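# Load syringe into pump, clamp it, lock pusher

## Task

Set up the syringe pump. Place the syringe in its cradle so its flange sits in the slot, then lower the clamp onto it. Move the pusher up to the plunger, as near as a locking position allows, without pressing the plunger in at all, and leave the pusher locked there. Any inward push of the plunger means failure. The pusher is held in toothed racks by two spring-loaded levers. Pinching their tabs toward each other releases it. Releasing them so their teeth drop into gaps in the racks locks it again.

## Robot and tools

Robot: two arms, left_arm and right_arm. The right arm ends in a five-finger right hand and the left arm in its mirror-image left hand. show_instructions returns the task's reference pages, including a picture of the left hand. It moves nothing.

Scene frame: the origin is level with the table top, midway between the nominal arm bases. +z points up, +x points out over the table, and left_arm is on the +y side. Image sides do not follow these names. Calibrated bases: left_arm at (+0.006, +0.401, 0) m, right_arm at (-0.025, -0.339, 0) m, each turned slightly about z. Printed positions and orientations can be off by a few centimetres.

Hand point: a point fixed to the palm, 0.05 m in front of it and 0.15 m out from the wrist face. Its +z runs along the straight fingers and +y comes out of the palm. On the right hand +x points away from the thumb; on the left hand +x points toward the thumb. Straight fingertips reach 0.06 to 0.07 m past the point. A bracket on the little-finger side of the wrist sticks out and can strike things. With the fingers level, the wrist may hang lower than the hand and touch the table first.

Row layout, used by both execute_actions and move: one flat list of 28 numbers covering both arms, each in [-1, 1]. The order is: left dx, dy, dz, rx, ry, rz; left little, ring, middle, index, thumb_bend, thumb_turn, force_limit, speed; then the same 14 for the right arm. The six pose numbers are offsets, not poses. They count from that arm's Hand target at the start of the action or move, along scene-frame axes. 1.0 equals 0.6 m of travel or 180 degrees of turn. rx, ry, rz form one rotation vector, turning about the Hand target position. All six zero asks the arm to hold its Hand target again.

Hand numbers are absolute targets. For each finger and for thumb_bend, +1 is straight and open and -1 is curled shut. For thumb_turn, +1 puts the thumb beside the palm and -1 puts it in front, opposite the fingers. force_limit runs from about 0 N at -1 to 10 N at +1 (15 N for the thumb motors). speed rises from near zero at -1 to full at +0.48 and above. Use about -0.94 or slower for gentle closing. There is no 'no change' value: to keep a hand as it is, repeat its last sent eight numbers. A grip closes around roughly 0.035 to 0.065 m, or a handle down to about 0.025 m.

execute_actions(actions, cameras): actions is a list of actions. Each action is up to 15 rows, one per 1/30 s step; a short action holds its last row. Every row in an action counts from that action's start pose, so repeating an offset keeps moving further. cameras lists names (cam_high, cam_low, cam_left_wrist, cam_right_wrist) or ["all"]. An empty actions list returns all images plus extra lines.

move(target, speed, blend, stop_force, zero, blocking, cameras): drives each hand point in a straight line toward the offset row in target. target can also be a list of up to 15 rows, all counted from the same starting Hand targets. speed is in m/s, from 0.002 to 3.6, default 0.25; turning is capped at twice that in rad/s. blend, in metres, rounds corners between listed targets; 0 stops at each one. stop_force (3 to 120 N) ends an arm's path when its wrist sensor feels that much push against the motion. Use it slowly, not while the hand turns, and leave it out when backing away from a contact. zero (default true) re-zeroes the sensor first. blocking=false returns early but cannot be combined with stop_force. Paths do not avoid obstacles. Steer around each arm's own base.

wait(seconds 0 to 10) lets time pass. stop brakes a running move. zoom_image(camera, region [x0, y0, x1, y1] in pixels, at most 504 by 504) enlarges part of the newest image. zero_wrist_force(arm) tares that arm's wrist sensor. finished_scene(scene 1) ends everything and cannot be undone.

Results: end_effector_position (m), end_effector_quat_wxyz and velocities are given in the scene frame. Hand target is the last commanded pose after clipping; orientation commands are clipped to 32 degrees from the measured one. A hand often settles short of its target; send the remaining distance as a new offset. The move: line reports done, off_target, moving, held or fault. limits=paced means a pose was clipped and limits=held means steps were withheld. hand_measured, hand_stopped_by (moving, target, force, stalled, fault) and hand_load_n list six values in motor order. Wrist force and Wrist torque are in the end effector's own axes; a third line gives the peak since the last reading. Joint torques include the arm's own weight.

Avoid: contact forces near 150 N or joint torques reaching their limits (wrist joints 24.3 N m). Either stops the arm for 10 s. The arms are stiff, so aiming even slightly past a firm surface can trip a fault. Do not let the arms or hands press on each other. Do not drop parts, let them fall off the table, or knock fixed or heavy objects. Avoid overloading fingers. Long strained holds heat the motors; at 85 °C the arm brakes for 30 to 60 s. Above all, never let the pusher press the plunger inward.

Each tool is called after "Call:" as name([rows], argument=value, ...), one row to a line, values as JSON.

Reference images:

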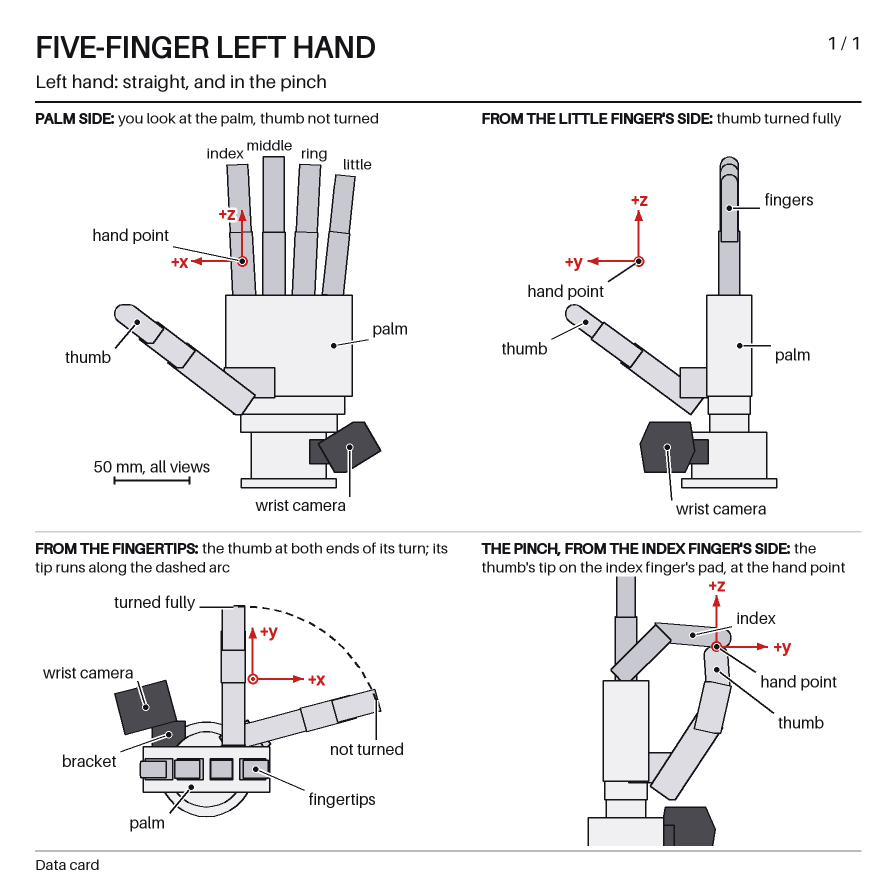

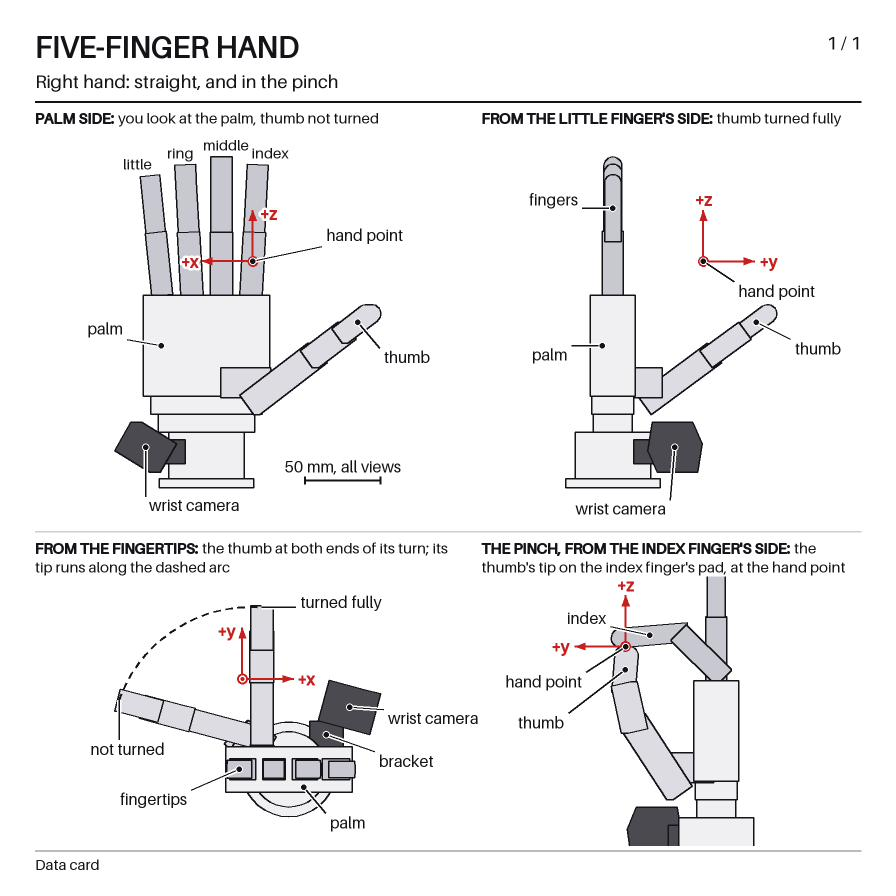

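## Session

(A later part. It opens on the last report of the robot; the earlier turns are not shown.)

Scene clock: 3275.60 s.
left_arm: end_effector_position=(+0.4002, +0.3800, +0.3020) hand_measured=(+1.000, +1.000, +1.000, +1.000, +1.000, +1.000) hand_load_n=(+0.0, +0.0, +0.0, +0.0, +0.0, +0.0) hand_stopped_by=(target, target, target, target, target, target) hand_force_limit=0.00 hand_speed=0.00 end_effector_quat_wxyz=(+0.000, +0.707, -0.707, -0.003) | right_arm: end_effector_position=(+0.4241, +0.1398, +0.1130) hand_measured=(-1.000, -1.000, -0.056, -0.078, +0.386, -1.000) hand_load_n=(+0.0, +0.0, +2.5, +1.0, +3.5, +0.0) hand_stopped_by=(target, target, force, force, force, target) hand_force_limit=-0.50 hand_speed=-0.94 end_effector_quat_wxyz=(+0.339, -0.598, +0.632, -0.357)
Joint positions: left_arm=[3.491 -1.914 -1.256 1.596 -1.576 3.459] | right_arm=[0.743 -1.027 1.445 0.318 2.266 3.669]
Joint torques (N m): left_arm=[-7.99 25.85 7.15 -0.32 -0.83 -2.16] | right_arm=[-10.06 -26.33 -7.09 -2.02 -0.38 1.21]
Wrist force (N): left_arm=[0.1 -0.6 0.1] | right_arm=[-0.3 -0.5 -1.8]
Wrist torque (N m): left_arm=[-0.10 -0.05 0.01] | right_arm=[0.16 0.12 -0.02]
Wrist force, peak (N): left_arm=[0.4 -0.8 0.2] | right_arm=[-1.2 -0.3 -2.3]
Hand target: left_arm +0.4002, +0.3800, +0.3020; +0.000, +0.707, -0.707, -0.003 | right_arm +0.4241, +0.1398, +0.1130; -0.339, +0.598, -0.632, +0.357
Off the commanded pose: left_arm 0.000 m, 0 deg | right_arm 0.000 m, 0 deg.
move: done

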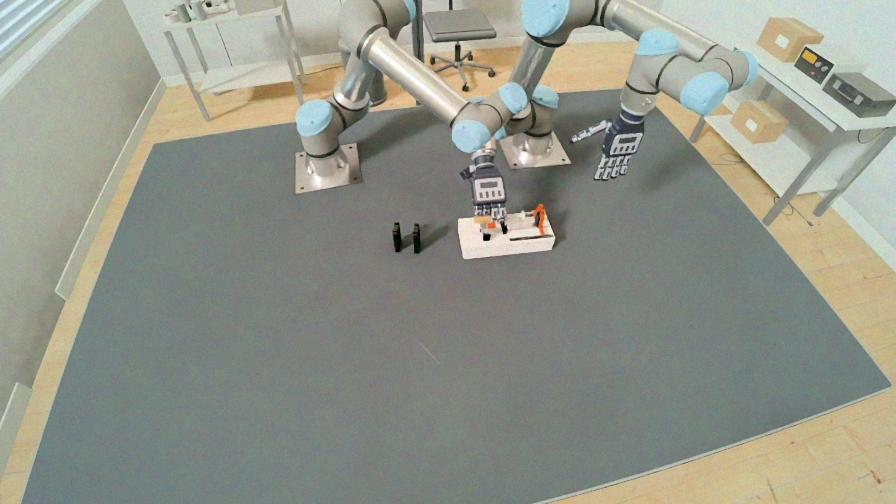

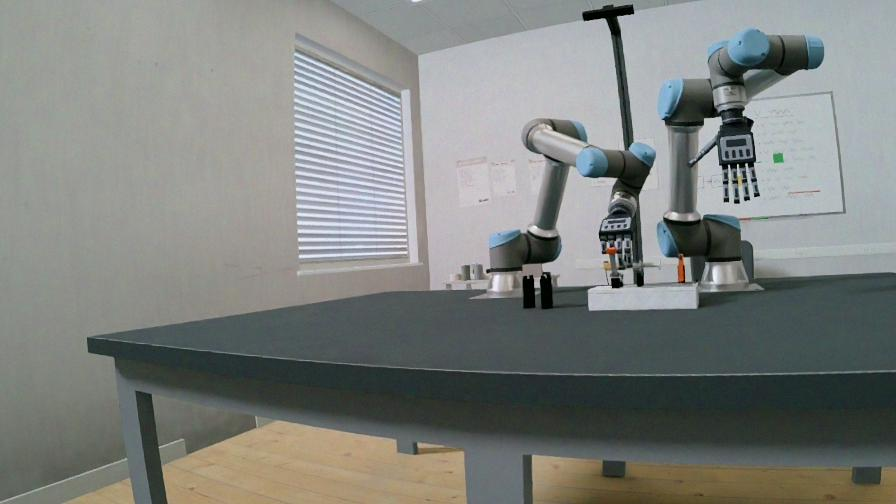

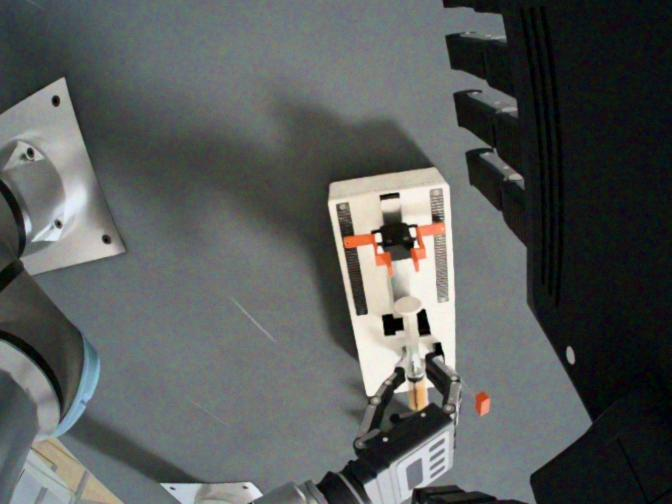

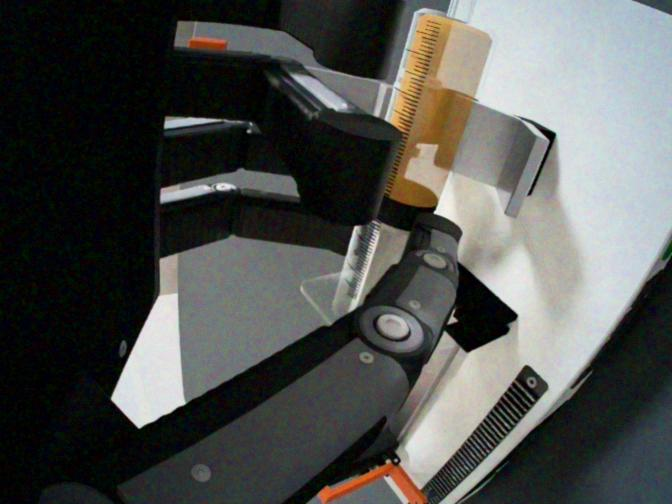

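Call:
move(target=[0.0,0,0,0,0,0, 1,1,1,1,1,1,0,0, 0,0,-0.0217,0,0,0,-1,-1,-0.3,-0.3,-0.1,-1,-0.5,-0.94], speed=0.02, stop_force=3, cameras=["cam_right_wrist","cam_left_wrist","cam_low","cam_high"])

Call:
zoom_image(camera="cam_left_wrist", region=[360, 270, 460, 400])

Call:
zoom_image(camera="cam_high", region=[470, 200, 530, 245])

Call:
zoom_image(camera="cam_low", region=[600, 245, 660, 295])

Call:
zoom_image(camera="cam_right_wrist", region=[370, 0, 672, 400])

Scene clock: 3295.23 s.
left_arm: end_effector_position=(+0.4002, +0.3800, +0.3020) hand_measured=(+1.000, +1.000, +1.000, +1.000, +1.000, +1.000) hand_load_n=(+0.0, +0.0, +0.0, +0.0, +0.0, +0.0) hand_stopped_by=(target, target, target, target, target, target) hand_force_limit=0.00 hand_speed=0.00 end_effector_quat_wxyz=(+0.000, +0.707, -0.707, -0.003) | right_arm: end_effector_position=(+0.4241, +0.1398, +0.1013) hand_measured=(-1.000, -1.000, -0.056, -0.078, +0.386, -1.000) hand_load_n=(+0.0, +0.0, +0.0, +2.5, +6.0, +1.0) hand_stopped_by=(target, target, force, force, force, target) hand_force_limit=-0.50 hand_speed=-0.94 end_effector_quat_wxyz=(+0.339, -0.598, +0.632, -0.357)
Joint positions: left_arm=[3.491 -1.914 -1.256 1.596 -1.576 3.459] | right_arm=[0.743 -1.016 1.459 0.293 2.266 3.669]
Joint torques (N m): left_arm=[-7.77 26.23 6.75 -0.45 -1.03 -1.92] | right_arm=[-9.34 -47.05 -27 3.2 0.36 1.38]
Wrist force (N): left_arm=[0.2 -0.5 0.1] | right_arm=[-0.5 0.9 -4.9]
Wrist torque (N m): left_arm=[-0.09 -0.04 0.01] | right_arm=[0.20 0.25 -0.02]
Wrist force, peak (N): left_arm=[0.5 -0.9 0.2] | right_arm=[-0.8 -1.1 -7.3]
Hand target: left_arm +0.4002, +0.3800, +0.3020; +0.000, +0.707, -0.707, -0.003 | right_arm +0.4241, +0.1398, +0.1013; -0.339, +0.598, -0.632, +0.357 (not the last commanded pose)
Off the commanded pose: left_arm 0.000 m, 0 deg | right_arm 0.001 m, 0 deg.
move: contact (right_arm)

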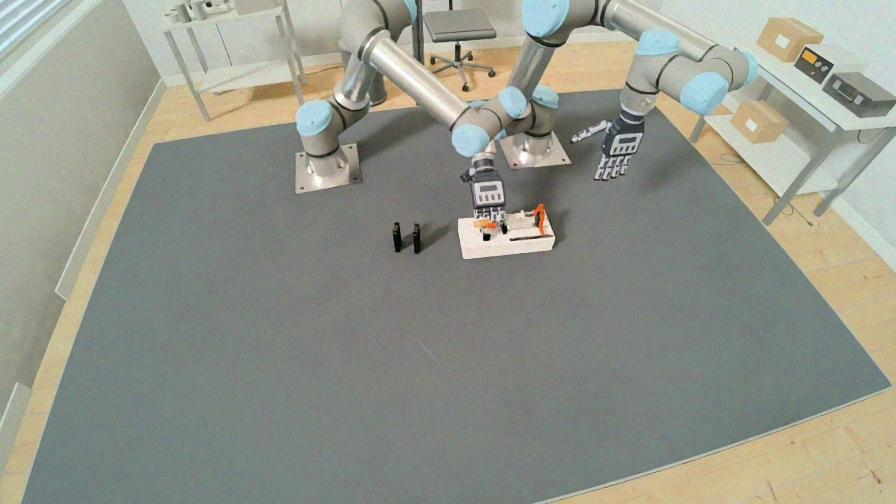

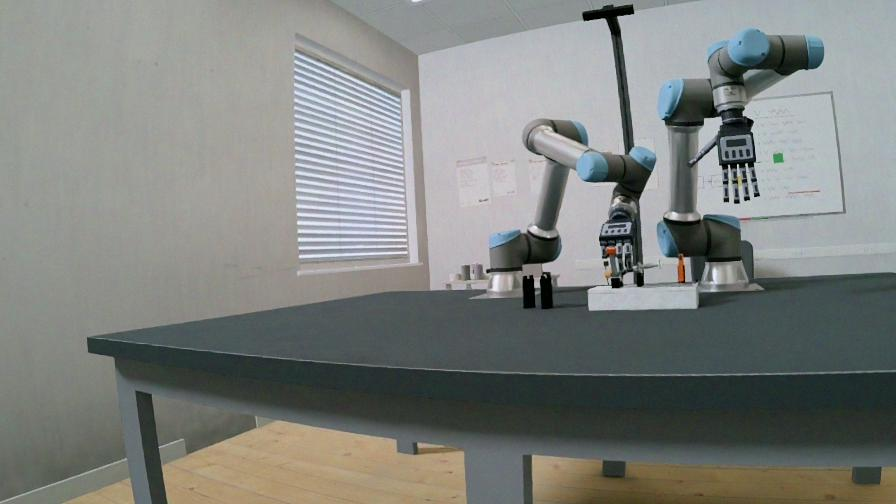

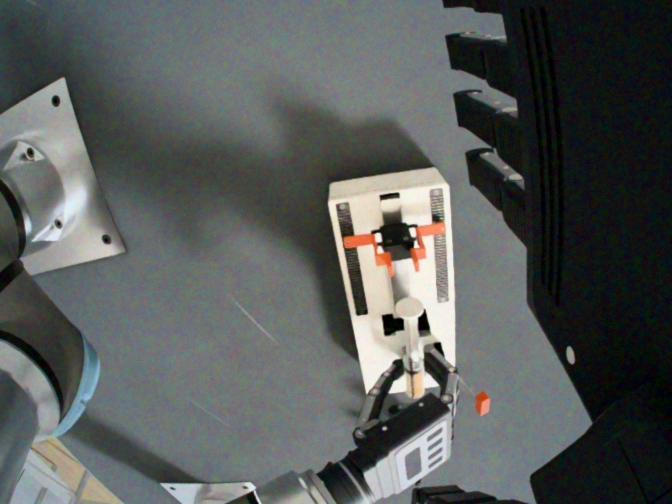

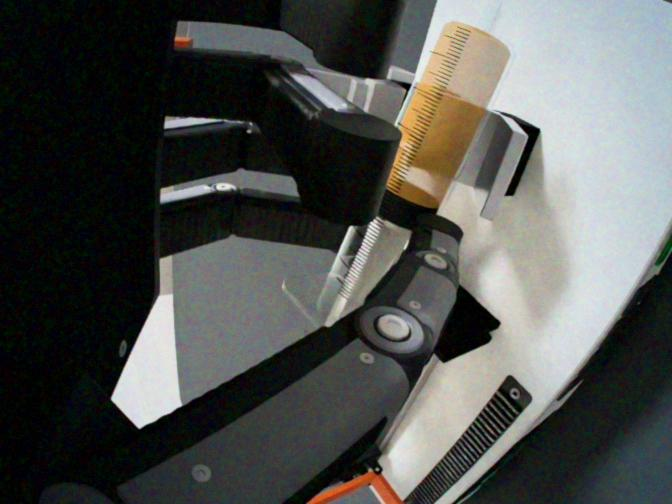

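Scaled by 3.877 from the camera's 672x504 image, which has a finer 960x720 frame.

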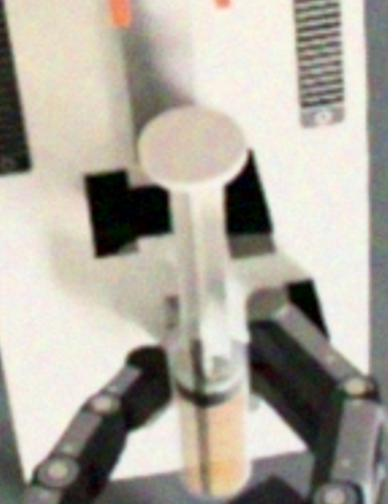

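Scaled by 8.400 from the camera's 896x504 image, which has a finer 1280x720 frame.

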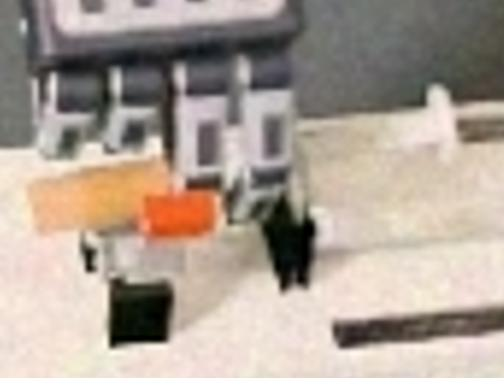

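Scaled by 8.400 from the camera's 896x504 image, which has a finer 1280x720 frame.

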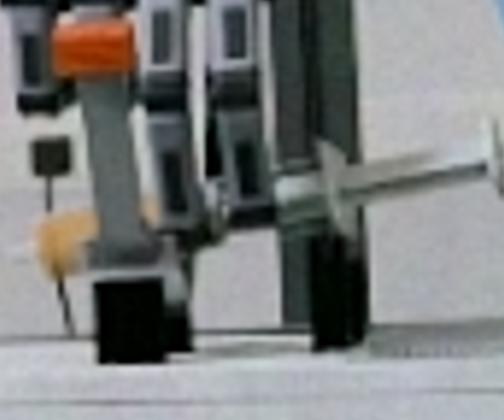

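Scaled by 1.260 from the camera's 672x504 image, which has a finer 960x720 frame.

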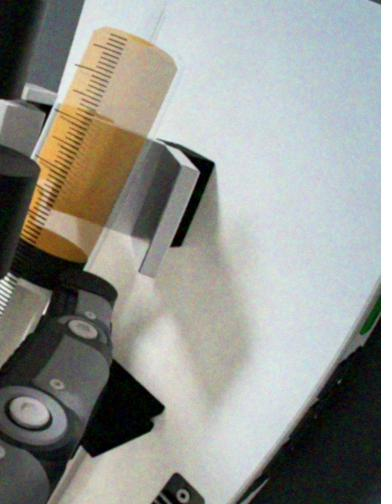

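Call:
move([
  [0.0,0,0,0,0,0, 1,1,1,1,1,1,0,0, 0,0,0.02,0,0,0,-1,-1,-0.3,-0.3,-0.1,-1,-0.5,-0.94],
  [0.0,0,0,0,0,0, 1,1,1,1,1,1,0,0, 0,0.0045,0.02,0,0,0,-1,-1,-0.3,-0.3,-0.1,-1,-0.5,-0.94],
], speed=0.03, cameras=["cam_right_wrist","cam_left_wrist","cam_low","cam_high"])

Call:
zoom_image(camera="cam_left_wrist", region=[360, 270, 460, 400])

Call:
zoom_image(camera="cam_low", region=[600, 245, 660, 295])

Scene clock: 3342.87 s.
left_arm: end_effector_position=(+0.4002, +0.3800, +0.3020) hand_measured=(+1.000, +1.000, +1.000, +1.000, +1.000, +1.000) hand_load_n=(+0.0, +0.0, +0.0, +0.0, +0.0, +0.0) hand_stopped_by=(target, target, target, target, target, target) hand_force_limit=0.00 hand_speed=0.00 end_effector_quat_wxyz=(+0.000, +0.707, -0.707, -0.003) | right_arm: end_effector_position=(+0.4241, +0.1424, +0.1133) hand_measured=(-1.000, -1.000, -0.056, -0.078, +0.386, -1.000) hand_load_n=(+0.0, +0.0, +2.5, +3.0, +5.0, +0.0) hand_stopped_by=(target, target, force, force, force, target) hand_force_limit=-0.50 hand_speed=-0.94 end_effector_quat_wxyz=(+0.339, -0.598, +0.632, -0.357)
Joint positions: left_arm=[3.491 -1.914 -1.256 1.596 -1.576 3.459] | right_arm=[0.747 -1.022 1.436 0.324 2.269 3.672]
Joint torques (N m): left_arm=[-6.84 25.83 7.29 -0.47 -1.05 -1.99] | right_arm=[11.01 -24.58 -23.81 3.61 2.44 1.72]
Wrist force (N): left_arm=[0.2 -0.4 -0.1] | right_arm=[-0.6 -0.7 -2.1]
Wrist torque (N m): left_arm=[-0.04 -0.06 0.00] | right_arm=[0.14 0.17 -0.15]
Wrist force, peak (N): left_arm=[0.1 -0.9 0.4] | right_arm=[-0.4 1.2 -5.2]
Hand target: left_arm +0.4002, +0.3800, +0.3020; +0.000, +0.707, -0.707, -0.003 | right_arm +0.4241, +0.1425, +0.1133; -0.339, +0.598, -0.632, +0.357
Off the commanded pose: left_arm 0.000 m, 0 deg | right_arm 0.000 m, 0 deg.
move: done

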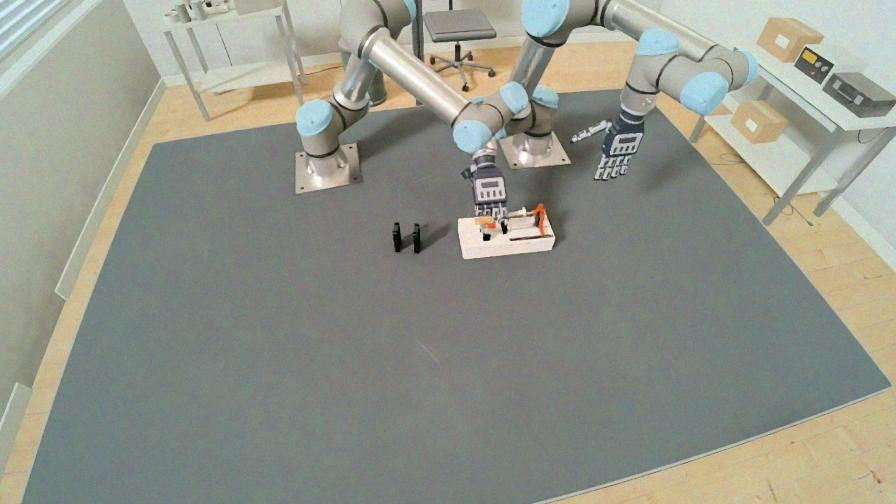

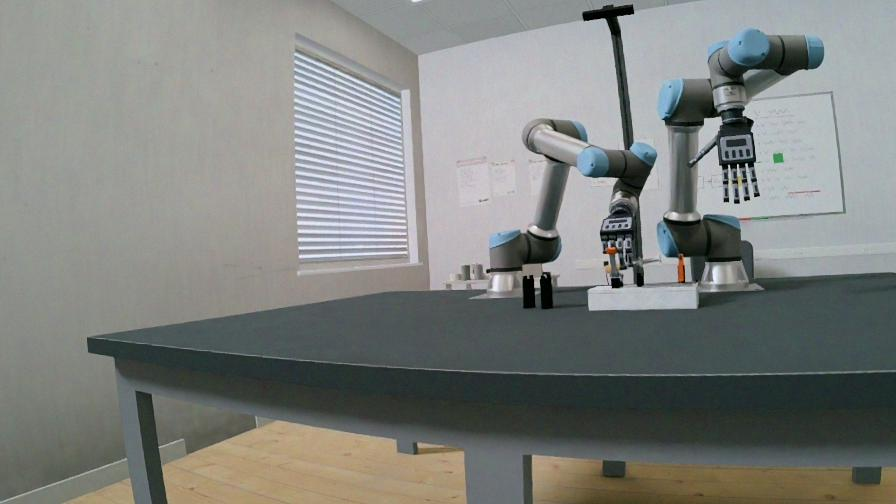

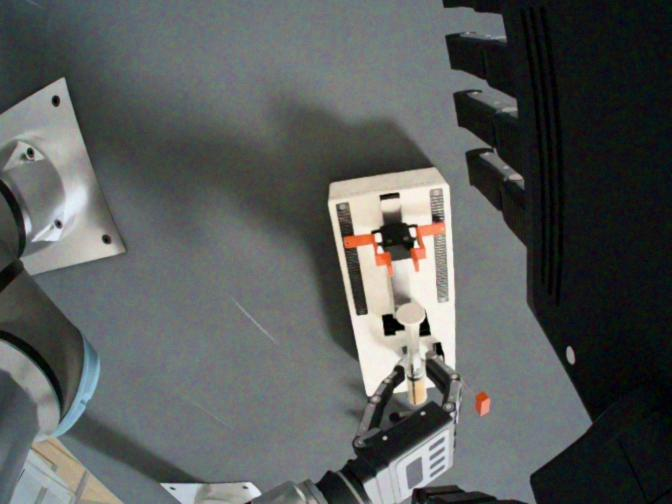

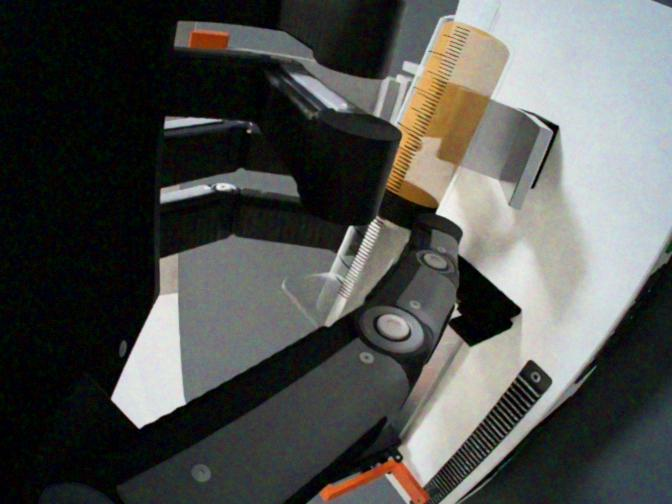

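Scaled by 3.877 from the camera's 672x504 image, which has a finer 960x720 frame.

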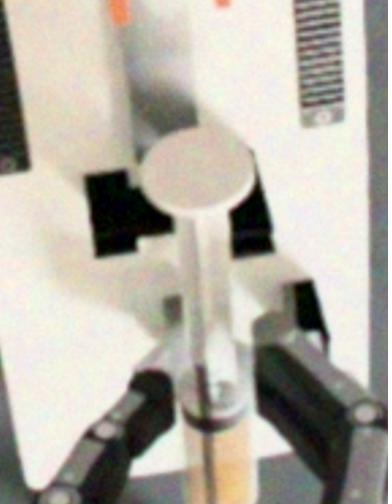

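Scaled by 8.400 from the camera's 896x504 image, which has a finer 1280x720 frame.

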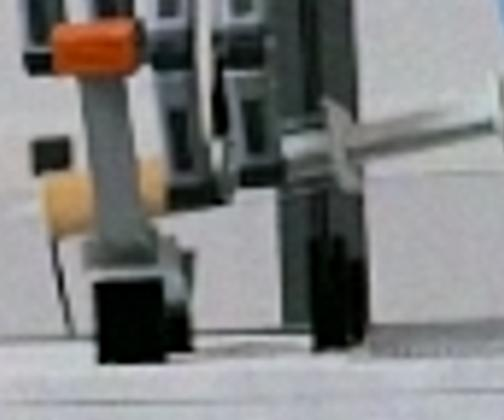

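Call:
zoom_image(camera="cam_low", region=[628, 252, 652, 292])

Call:
zoom_image(camera="cam_high", region=[490, 210, 520, 240])

Call:
zoom_image(camera="cam_left_wrist", region=[375, 300, 445, 350])

Call:
zoom_image(camera="cam_right_wrist", region=[430, 240, 550, 370])

Scaled by 12.600 from the camera's 896x504 image, which has a finer 1280x720 frame.

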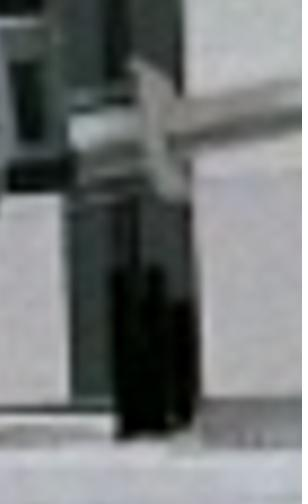

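Scaled by 16.800 from the camera's 896x504 image, which has a finer 1280x720 frame.

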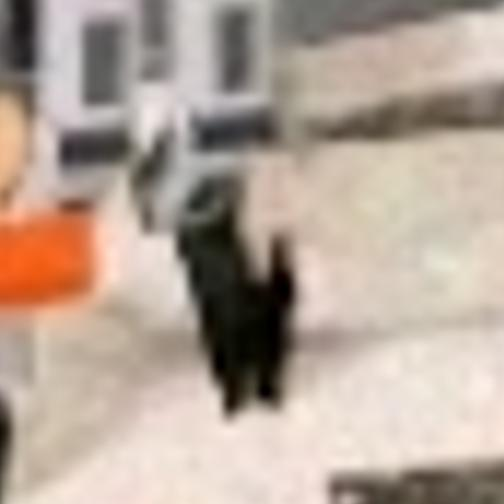

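Scaled by 7.200 from the camera's 672x504 image, which has a finer 960x720 frame.

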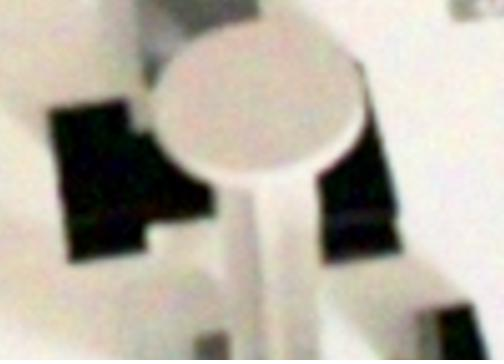

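Scaled by 3.877 from the camera's 672x504 image, which has a finer 960x720 frame.

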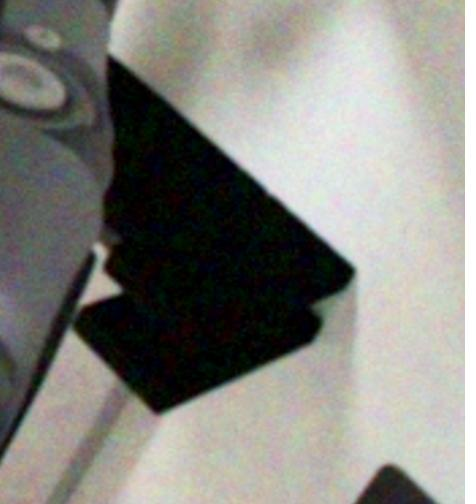

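Call:
move(target=[0.0,0,0,0,0,0, 1,1,1,1,1,1,0,0, 0,0.004,0.01,-0.0532,0.003,0,-1,-1,-0.3,-0.3,-0.1,-1,-0.5,-0.94], speed=0.05, cameras=["cam_right_wrist","cam_left_wrist","cam_low","cam_high"])

Call:
zoom_image(camera="cam_left_wrist", region=[360, 270, 460, 400])

Call:
zoom_image(camera="cam_low", region=[600, 245, 660, 295])

Call:
zoom_image(camera="cam_high", region=[470, 200, 530, 245])

Scene clock: 3389.40 s.
left_arm: end_effector_position=(+0.4002, +0.3800, +0.3020) hand_measured=(+1.000, +1.000, +1.000, +1.000, +1.000, +1.000) hand_load_n=(-0.5, +0.0, +0.0, +0.0, +0.0, +0.0) hand_stopped_by=(target, target, target, target, target, target) hand_force_limit=0.00 hand_speed=0.00 end_effector_quat_wxyz=(+0.000, +0.707, -0.707, -0.003) | right_arm: end_effector_position=(+0.4241, +0.1449, +0.1193) hand_measured=(-1.000, -1.000, -0.056, -0.078, +0.386, -1.000) hand_load_n=(+0.0, +0.0, +2.5, +3.0, +4.5, +0.0) hand_stopped_by=(target, target, force, force, force, target) hand_force_limit=-0.50 hand_speed=-0.94 end_effector_quat_wxyz=(-0.285, +0.626, -0.602, +0.406)
Joint positions: left_arm=[3.491 -1.914 -1.256 1.596 -1.576 3.459] | right_arm=[0.787 -0.944 1.298 0.466 2.373 3.606]
Joint torques (N m): left_arm=[-7.39 26.1 7.4 -0.52 -0.87 -1.89] | right_arm=[13.47 -27.65 -26.62 3.77 2.56 -1.72]
Wrist force (N): left_arm=[0.2 -0.6 0.1] | right_arm=[-1.2 -0.4 -2.3]
Wrist torque (N m): left_arm=[-0.11 -0.05 0.01] | right_arm=[0.20 0.30 -0.07]
Wrist force, peak (N): left_arm=[0.4 -0.9 0.3] | right_arm=[-1.2 -0.4 -2.3]
Hand target: left_arm +0.4002, +0.3800, +0.3020; +0.000, +0.707, -0.707, -0.003 | right_arm +0.4241, +0.1449, +0.1193; -0.285, +0.626, -0.602, +0.406
Off the commanded pose: left_arm 0.000 m, 0 deg | right_arm 0.000 m, 0 deg.
move: done

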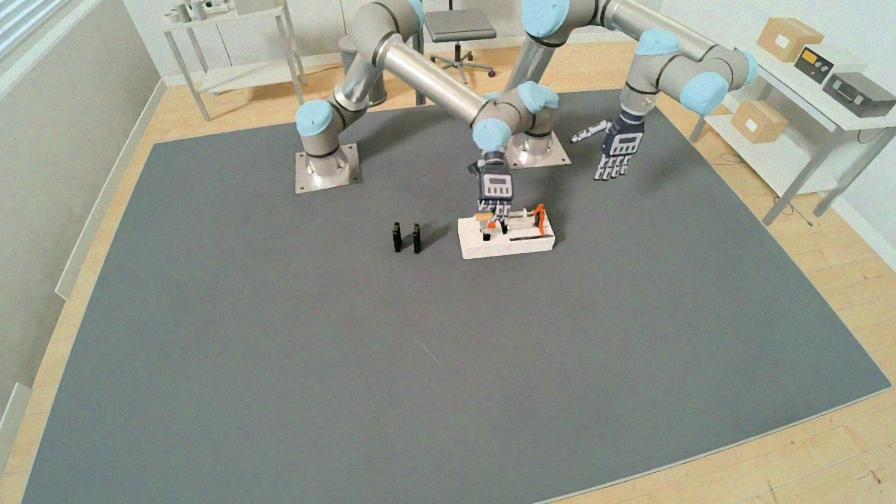

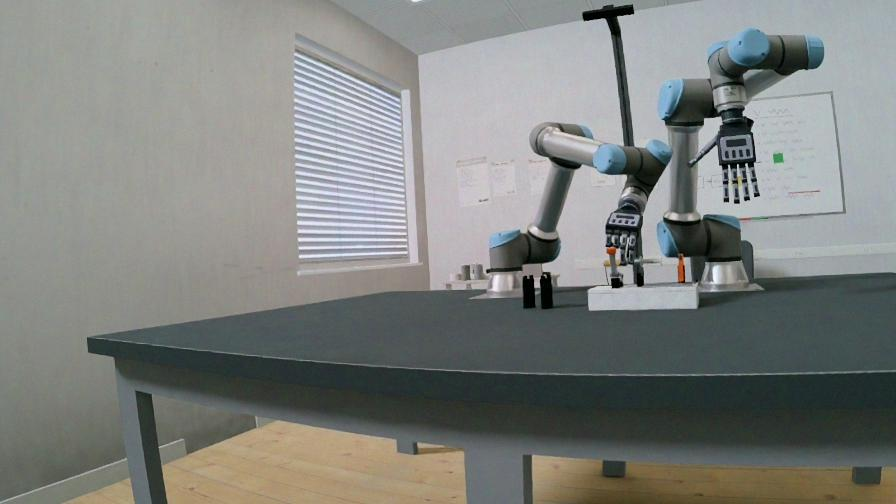

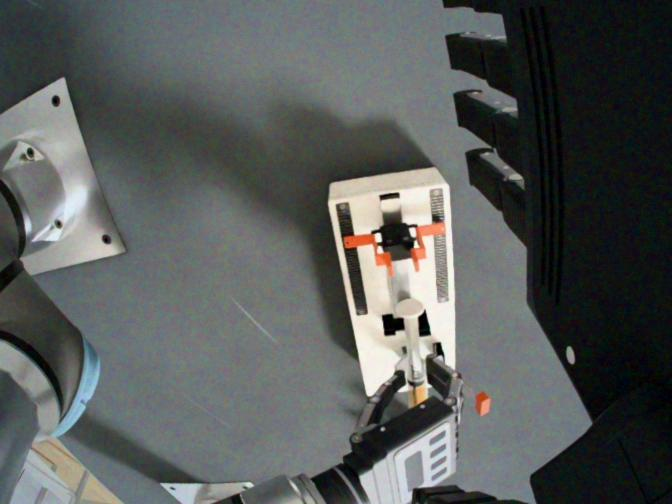

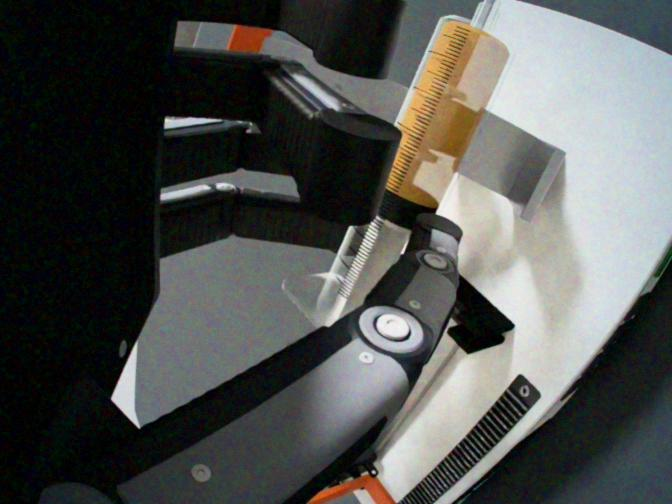

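Scaled by 3.877 from the camera's 672x504 image, which has a finer 960x720 frame.

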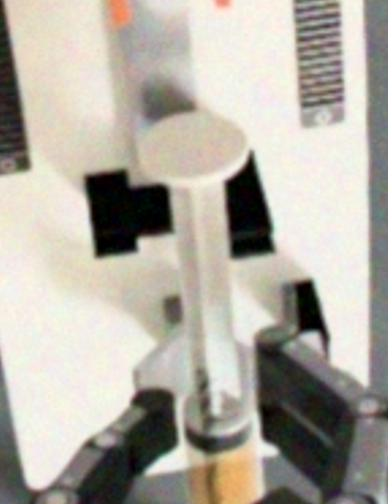

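Scaled by 8.400 from the camera's 896x504 image, which has a finer 1280x720 frame.

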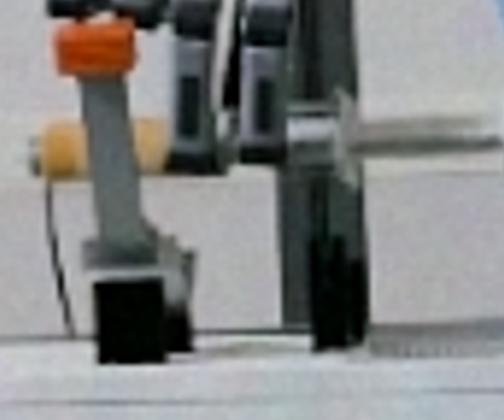

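Scaled by 8.400 from the camera's 896x504 image, which has a finer 1280x720 frame.

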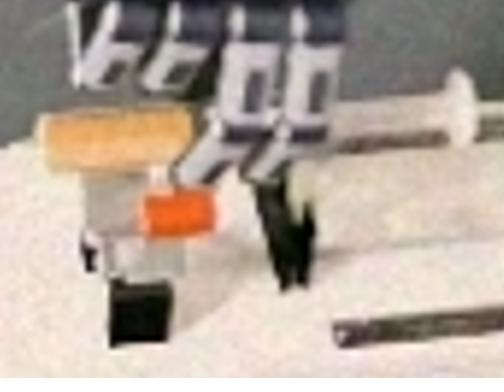

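Call:
zoom_image(camera="cam_low", region=[632, 262, 650, 290])

Call:
zoom_image(camera="cam_high", region=[494, 214, 514, 238])

Call:
zoom_image(camera="cam_right_wrist", region=[440, 260, 530, 370])

Scaled by 18.000 from the camera's 896x504 image, which has a finer 1280x720 frame.

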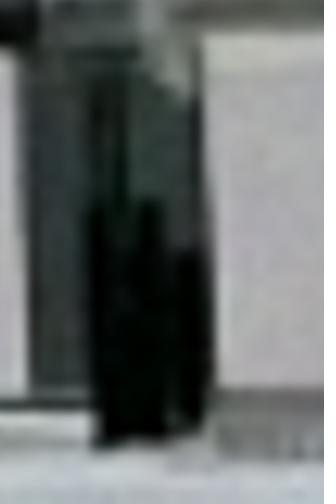

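Scaled by 21.000 from the camera's 896x504 image, which has a finer 1280x720 frame.

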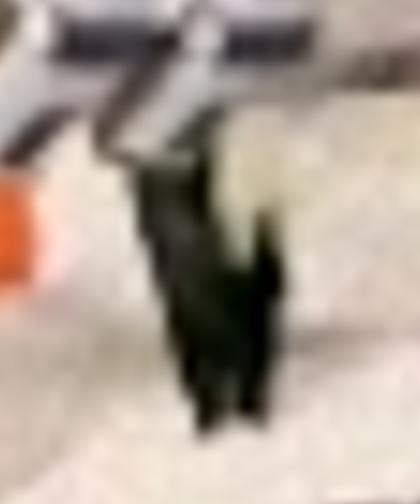

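Scaled by 4.582 from the camera's 672x504 image, which has a finer 960x720 frame.

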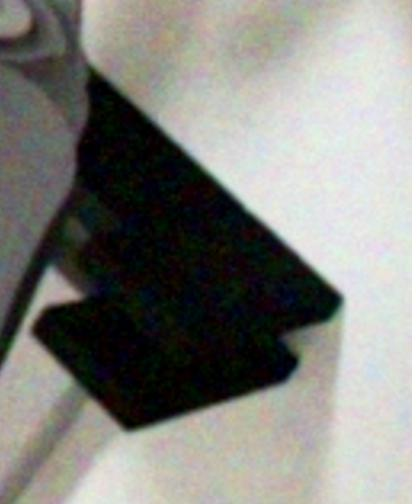

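Call:
move(target=[0.0,0,0,0,0,0, 1,1,1,1,1,1,0,0, 0,-0.003,-0.02,0,0,0,-1,-1,-0.3,-0.3,-0.1,-1,-0.5,-0.94], speed=0.03, stop_force=3, cameras=["cam_left_wrist","cam_low","cam_high"])

Call:
zoom_image(camera="cam_low", region=[600, 245, 660, 295])

Call:
zoom_image(camera="cam_low", region=[632, 262, 650, 290])

Call:
zoom_image(camera="cam_high", region=[494, 214, 514, 238])

Call:
zoom_image(camera="cam_left_wrist", region=[375, 300, 445, 350])

Scene clock: 3468.03 s.
left_arm: end_effector_position=(+0.4002, +0.3800, +0.3020) hand_measured=(+1.000, +1.000, +1.000, +1.000, +1.000, +1.000) hand_load_n=(+0.0, +0.0, +0.0, +0.0, -0.5, +0.0) hand_stopped_by=(target, target, target, target, target, target) hand_force_limit=0.00 hand_speed=0.00 end_effector_quat_wxyz=(+0.000, +0.707, -0.707, -0.003) | right_arm: end_effector_position=(+0.4241, +0.1431, +0.1073) hand_measured=(-1.000, -1.000, -0.056, -0.078, +0.386, -1.000) hand_load_n=(+0.0, +0.0, +2.5, +3.0, +5.0, +0.5) hand_stopped_by=(target, target, force, force, force, target) hand_force_limit=-0.50 hand_speed=-0.94 end_effector_quat_wxyz=(-0.285, +0.626, -0.602, +0.406)
Joint positions: left_arm=[3.491 -1.914 -1.256 1.596 -1.576 3.459] | right_arm=[0.785 -0.937 1.32 0.437 2.372 3.604]
Joint torques (N m): left_arm=[-7.55 26.12 7.26 -0.64 -0.89 -1.74] | right_arm=[-11.07 -29.29 -7.33 -1.77 -1.02 -1.63]
Wrist force (N): left_arm=[0.1 -0.5 0.2] | right_arm=[-1.1 -0.4 -1.8]
Wrist torque (N m): left_arm=[-0.09 -0.04 0.01] | right_arm=[0.15 0.27 -0.07]
Wrist force, peak (N): left_arm=[0.5 -0.9 0.1] | right_arm=[-1.3 -0.4 -2.3]
Hand target: left_arm +0.4002, +0.3800, +0.3020; +0.000, +0.707, -0.707, -0.003 | right_arm +0.4241, +0.1431, +0.1073; -0.285, +0.626, -0.602, +0.406
Off the commanded pose: left_arm 0.000 m, 0 deg | right_arm 0.000 m, 0 deg.
move: done
Images, in order (width x height): cam_high 896x504, cam_low 896x504, cam_left_wrist 672x504.

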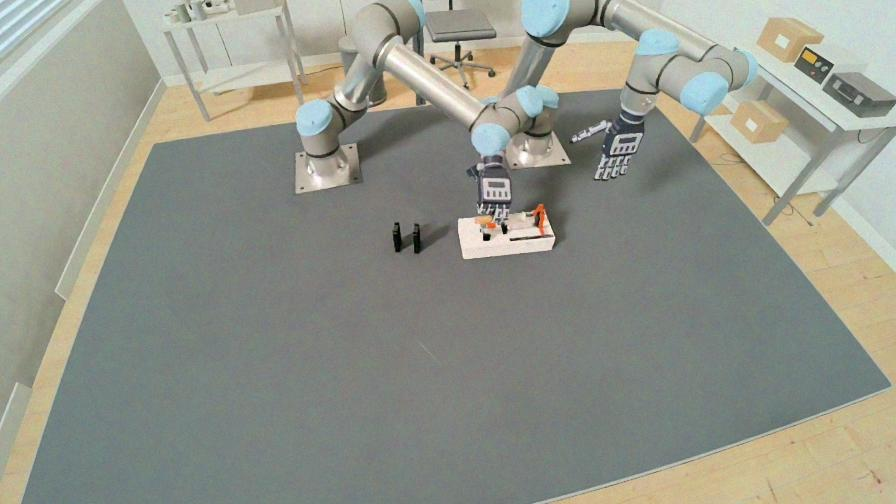

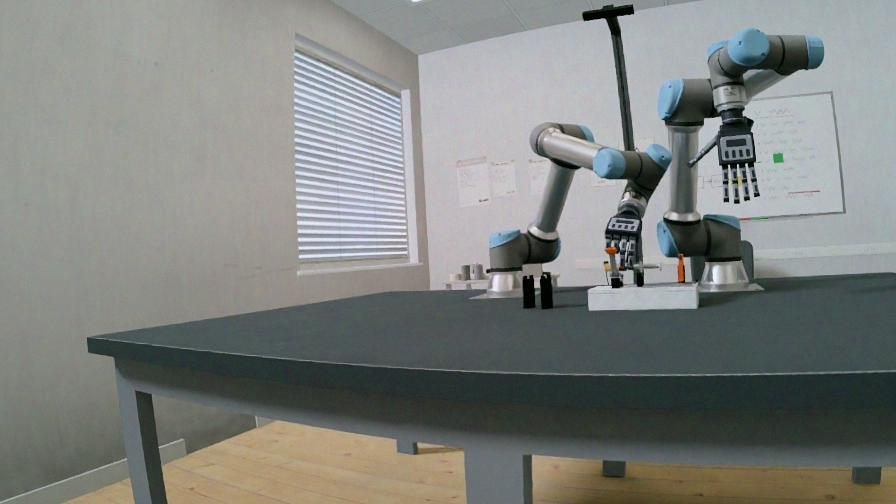

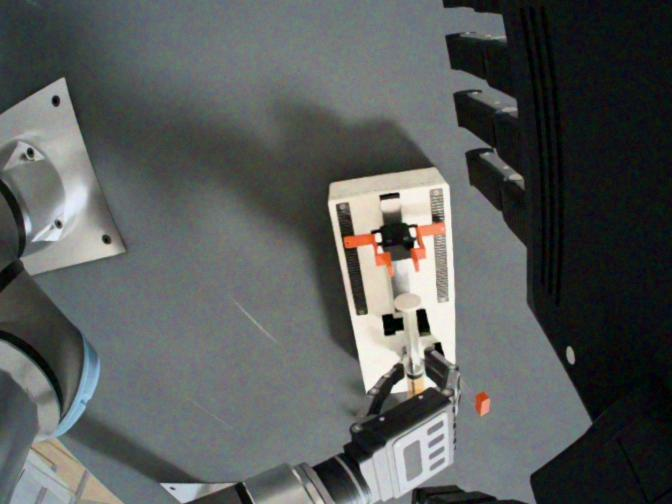

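Scaled by 8.400 from the camera's 896x504 image, which has a finer 1280x720 frame.

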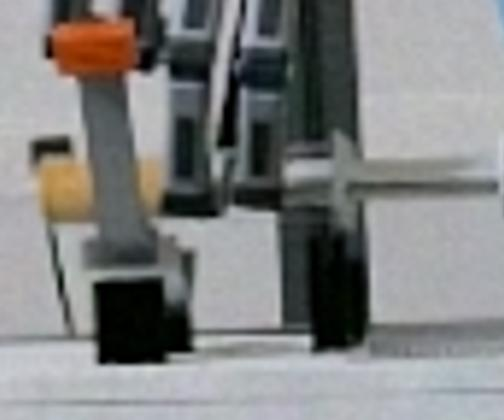

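Scaled by 18.000 from the camera's 896x504 image, which has a finer 1280x720 frame.

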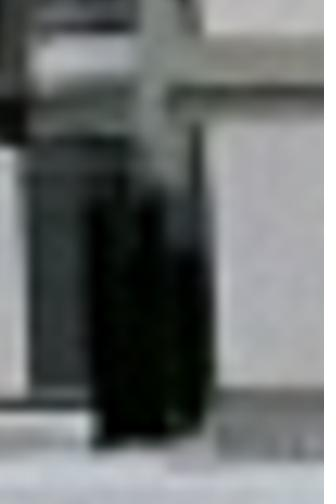

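Scaled by 21.000 from the camera's 896x504 image, which has a finer 1280x720 frame.

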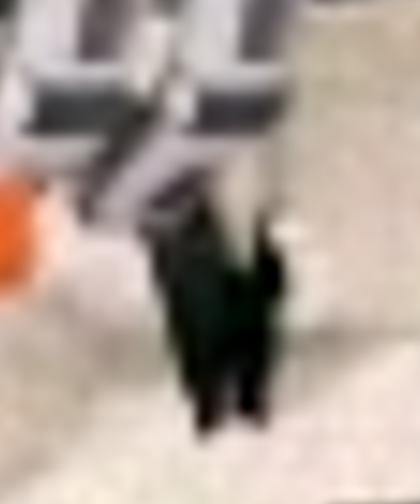

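Scaled by 7.200 from the camera's 672x504 image, which has a finer 960x720 frame.

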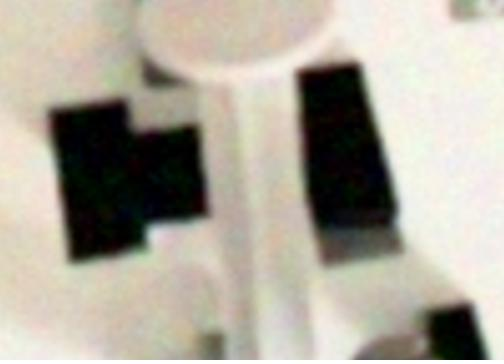

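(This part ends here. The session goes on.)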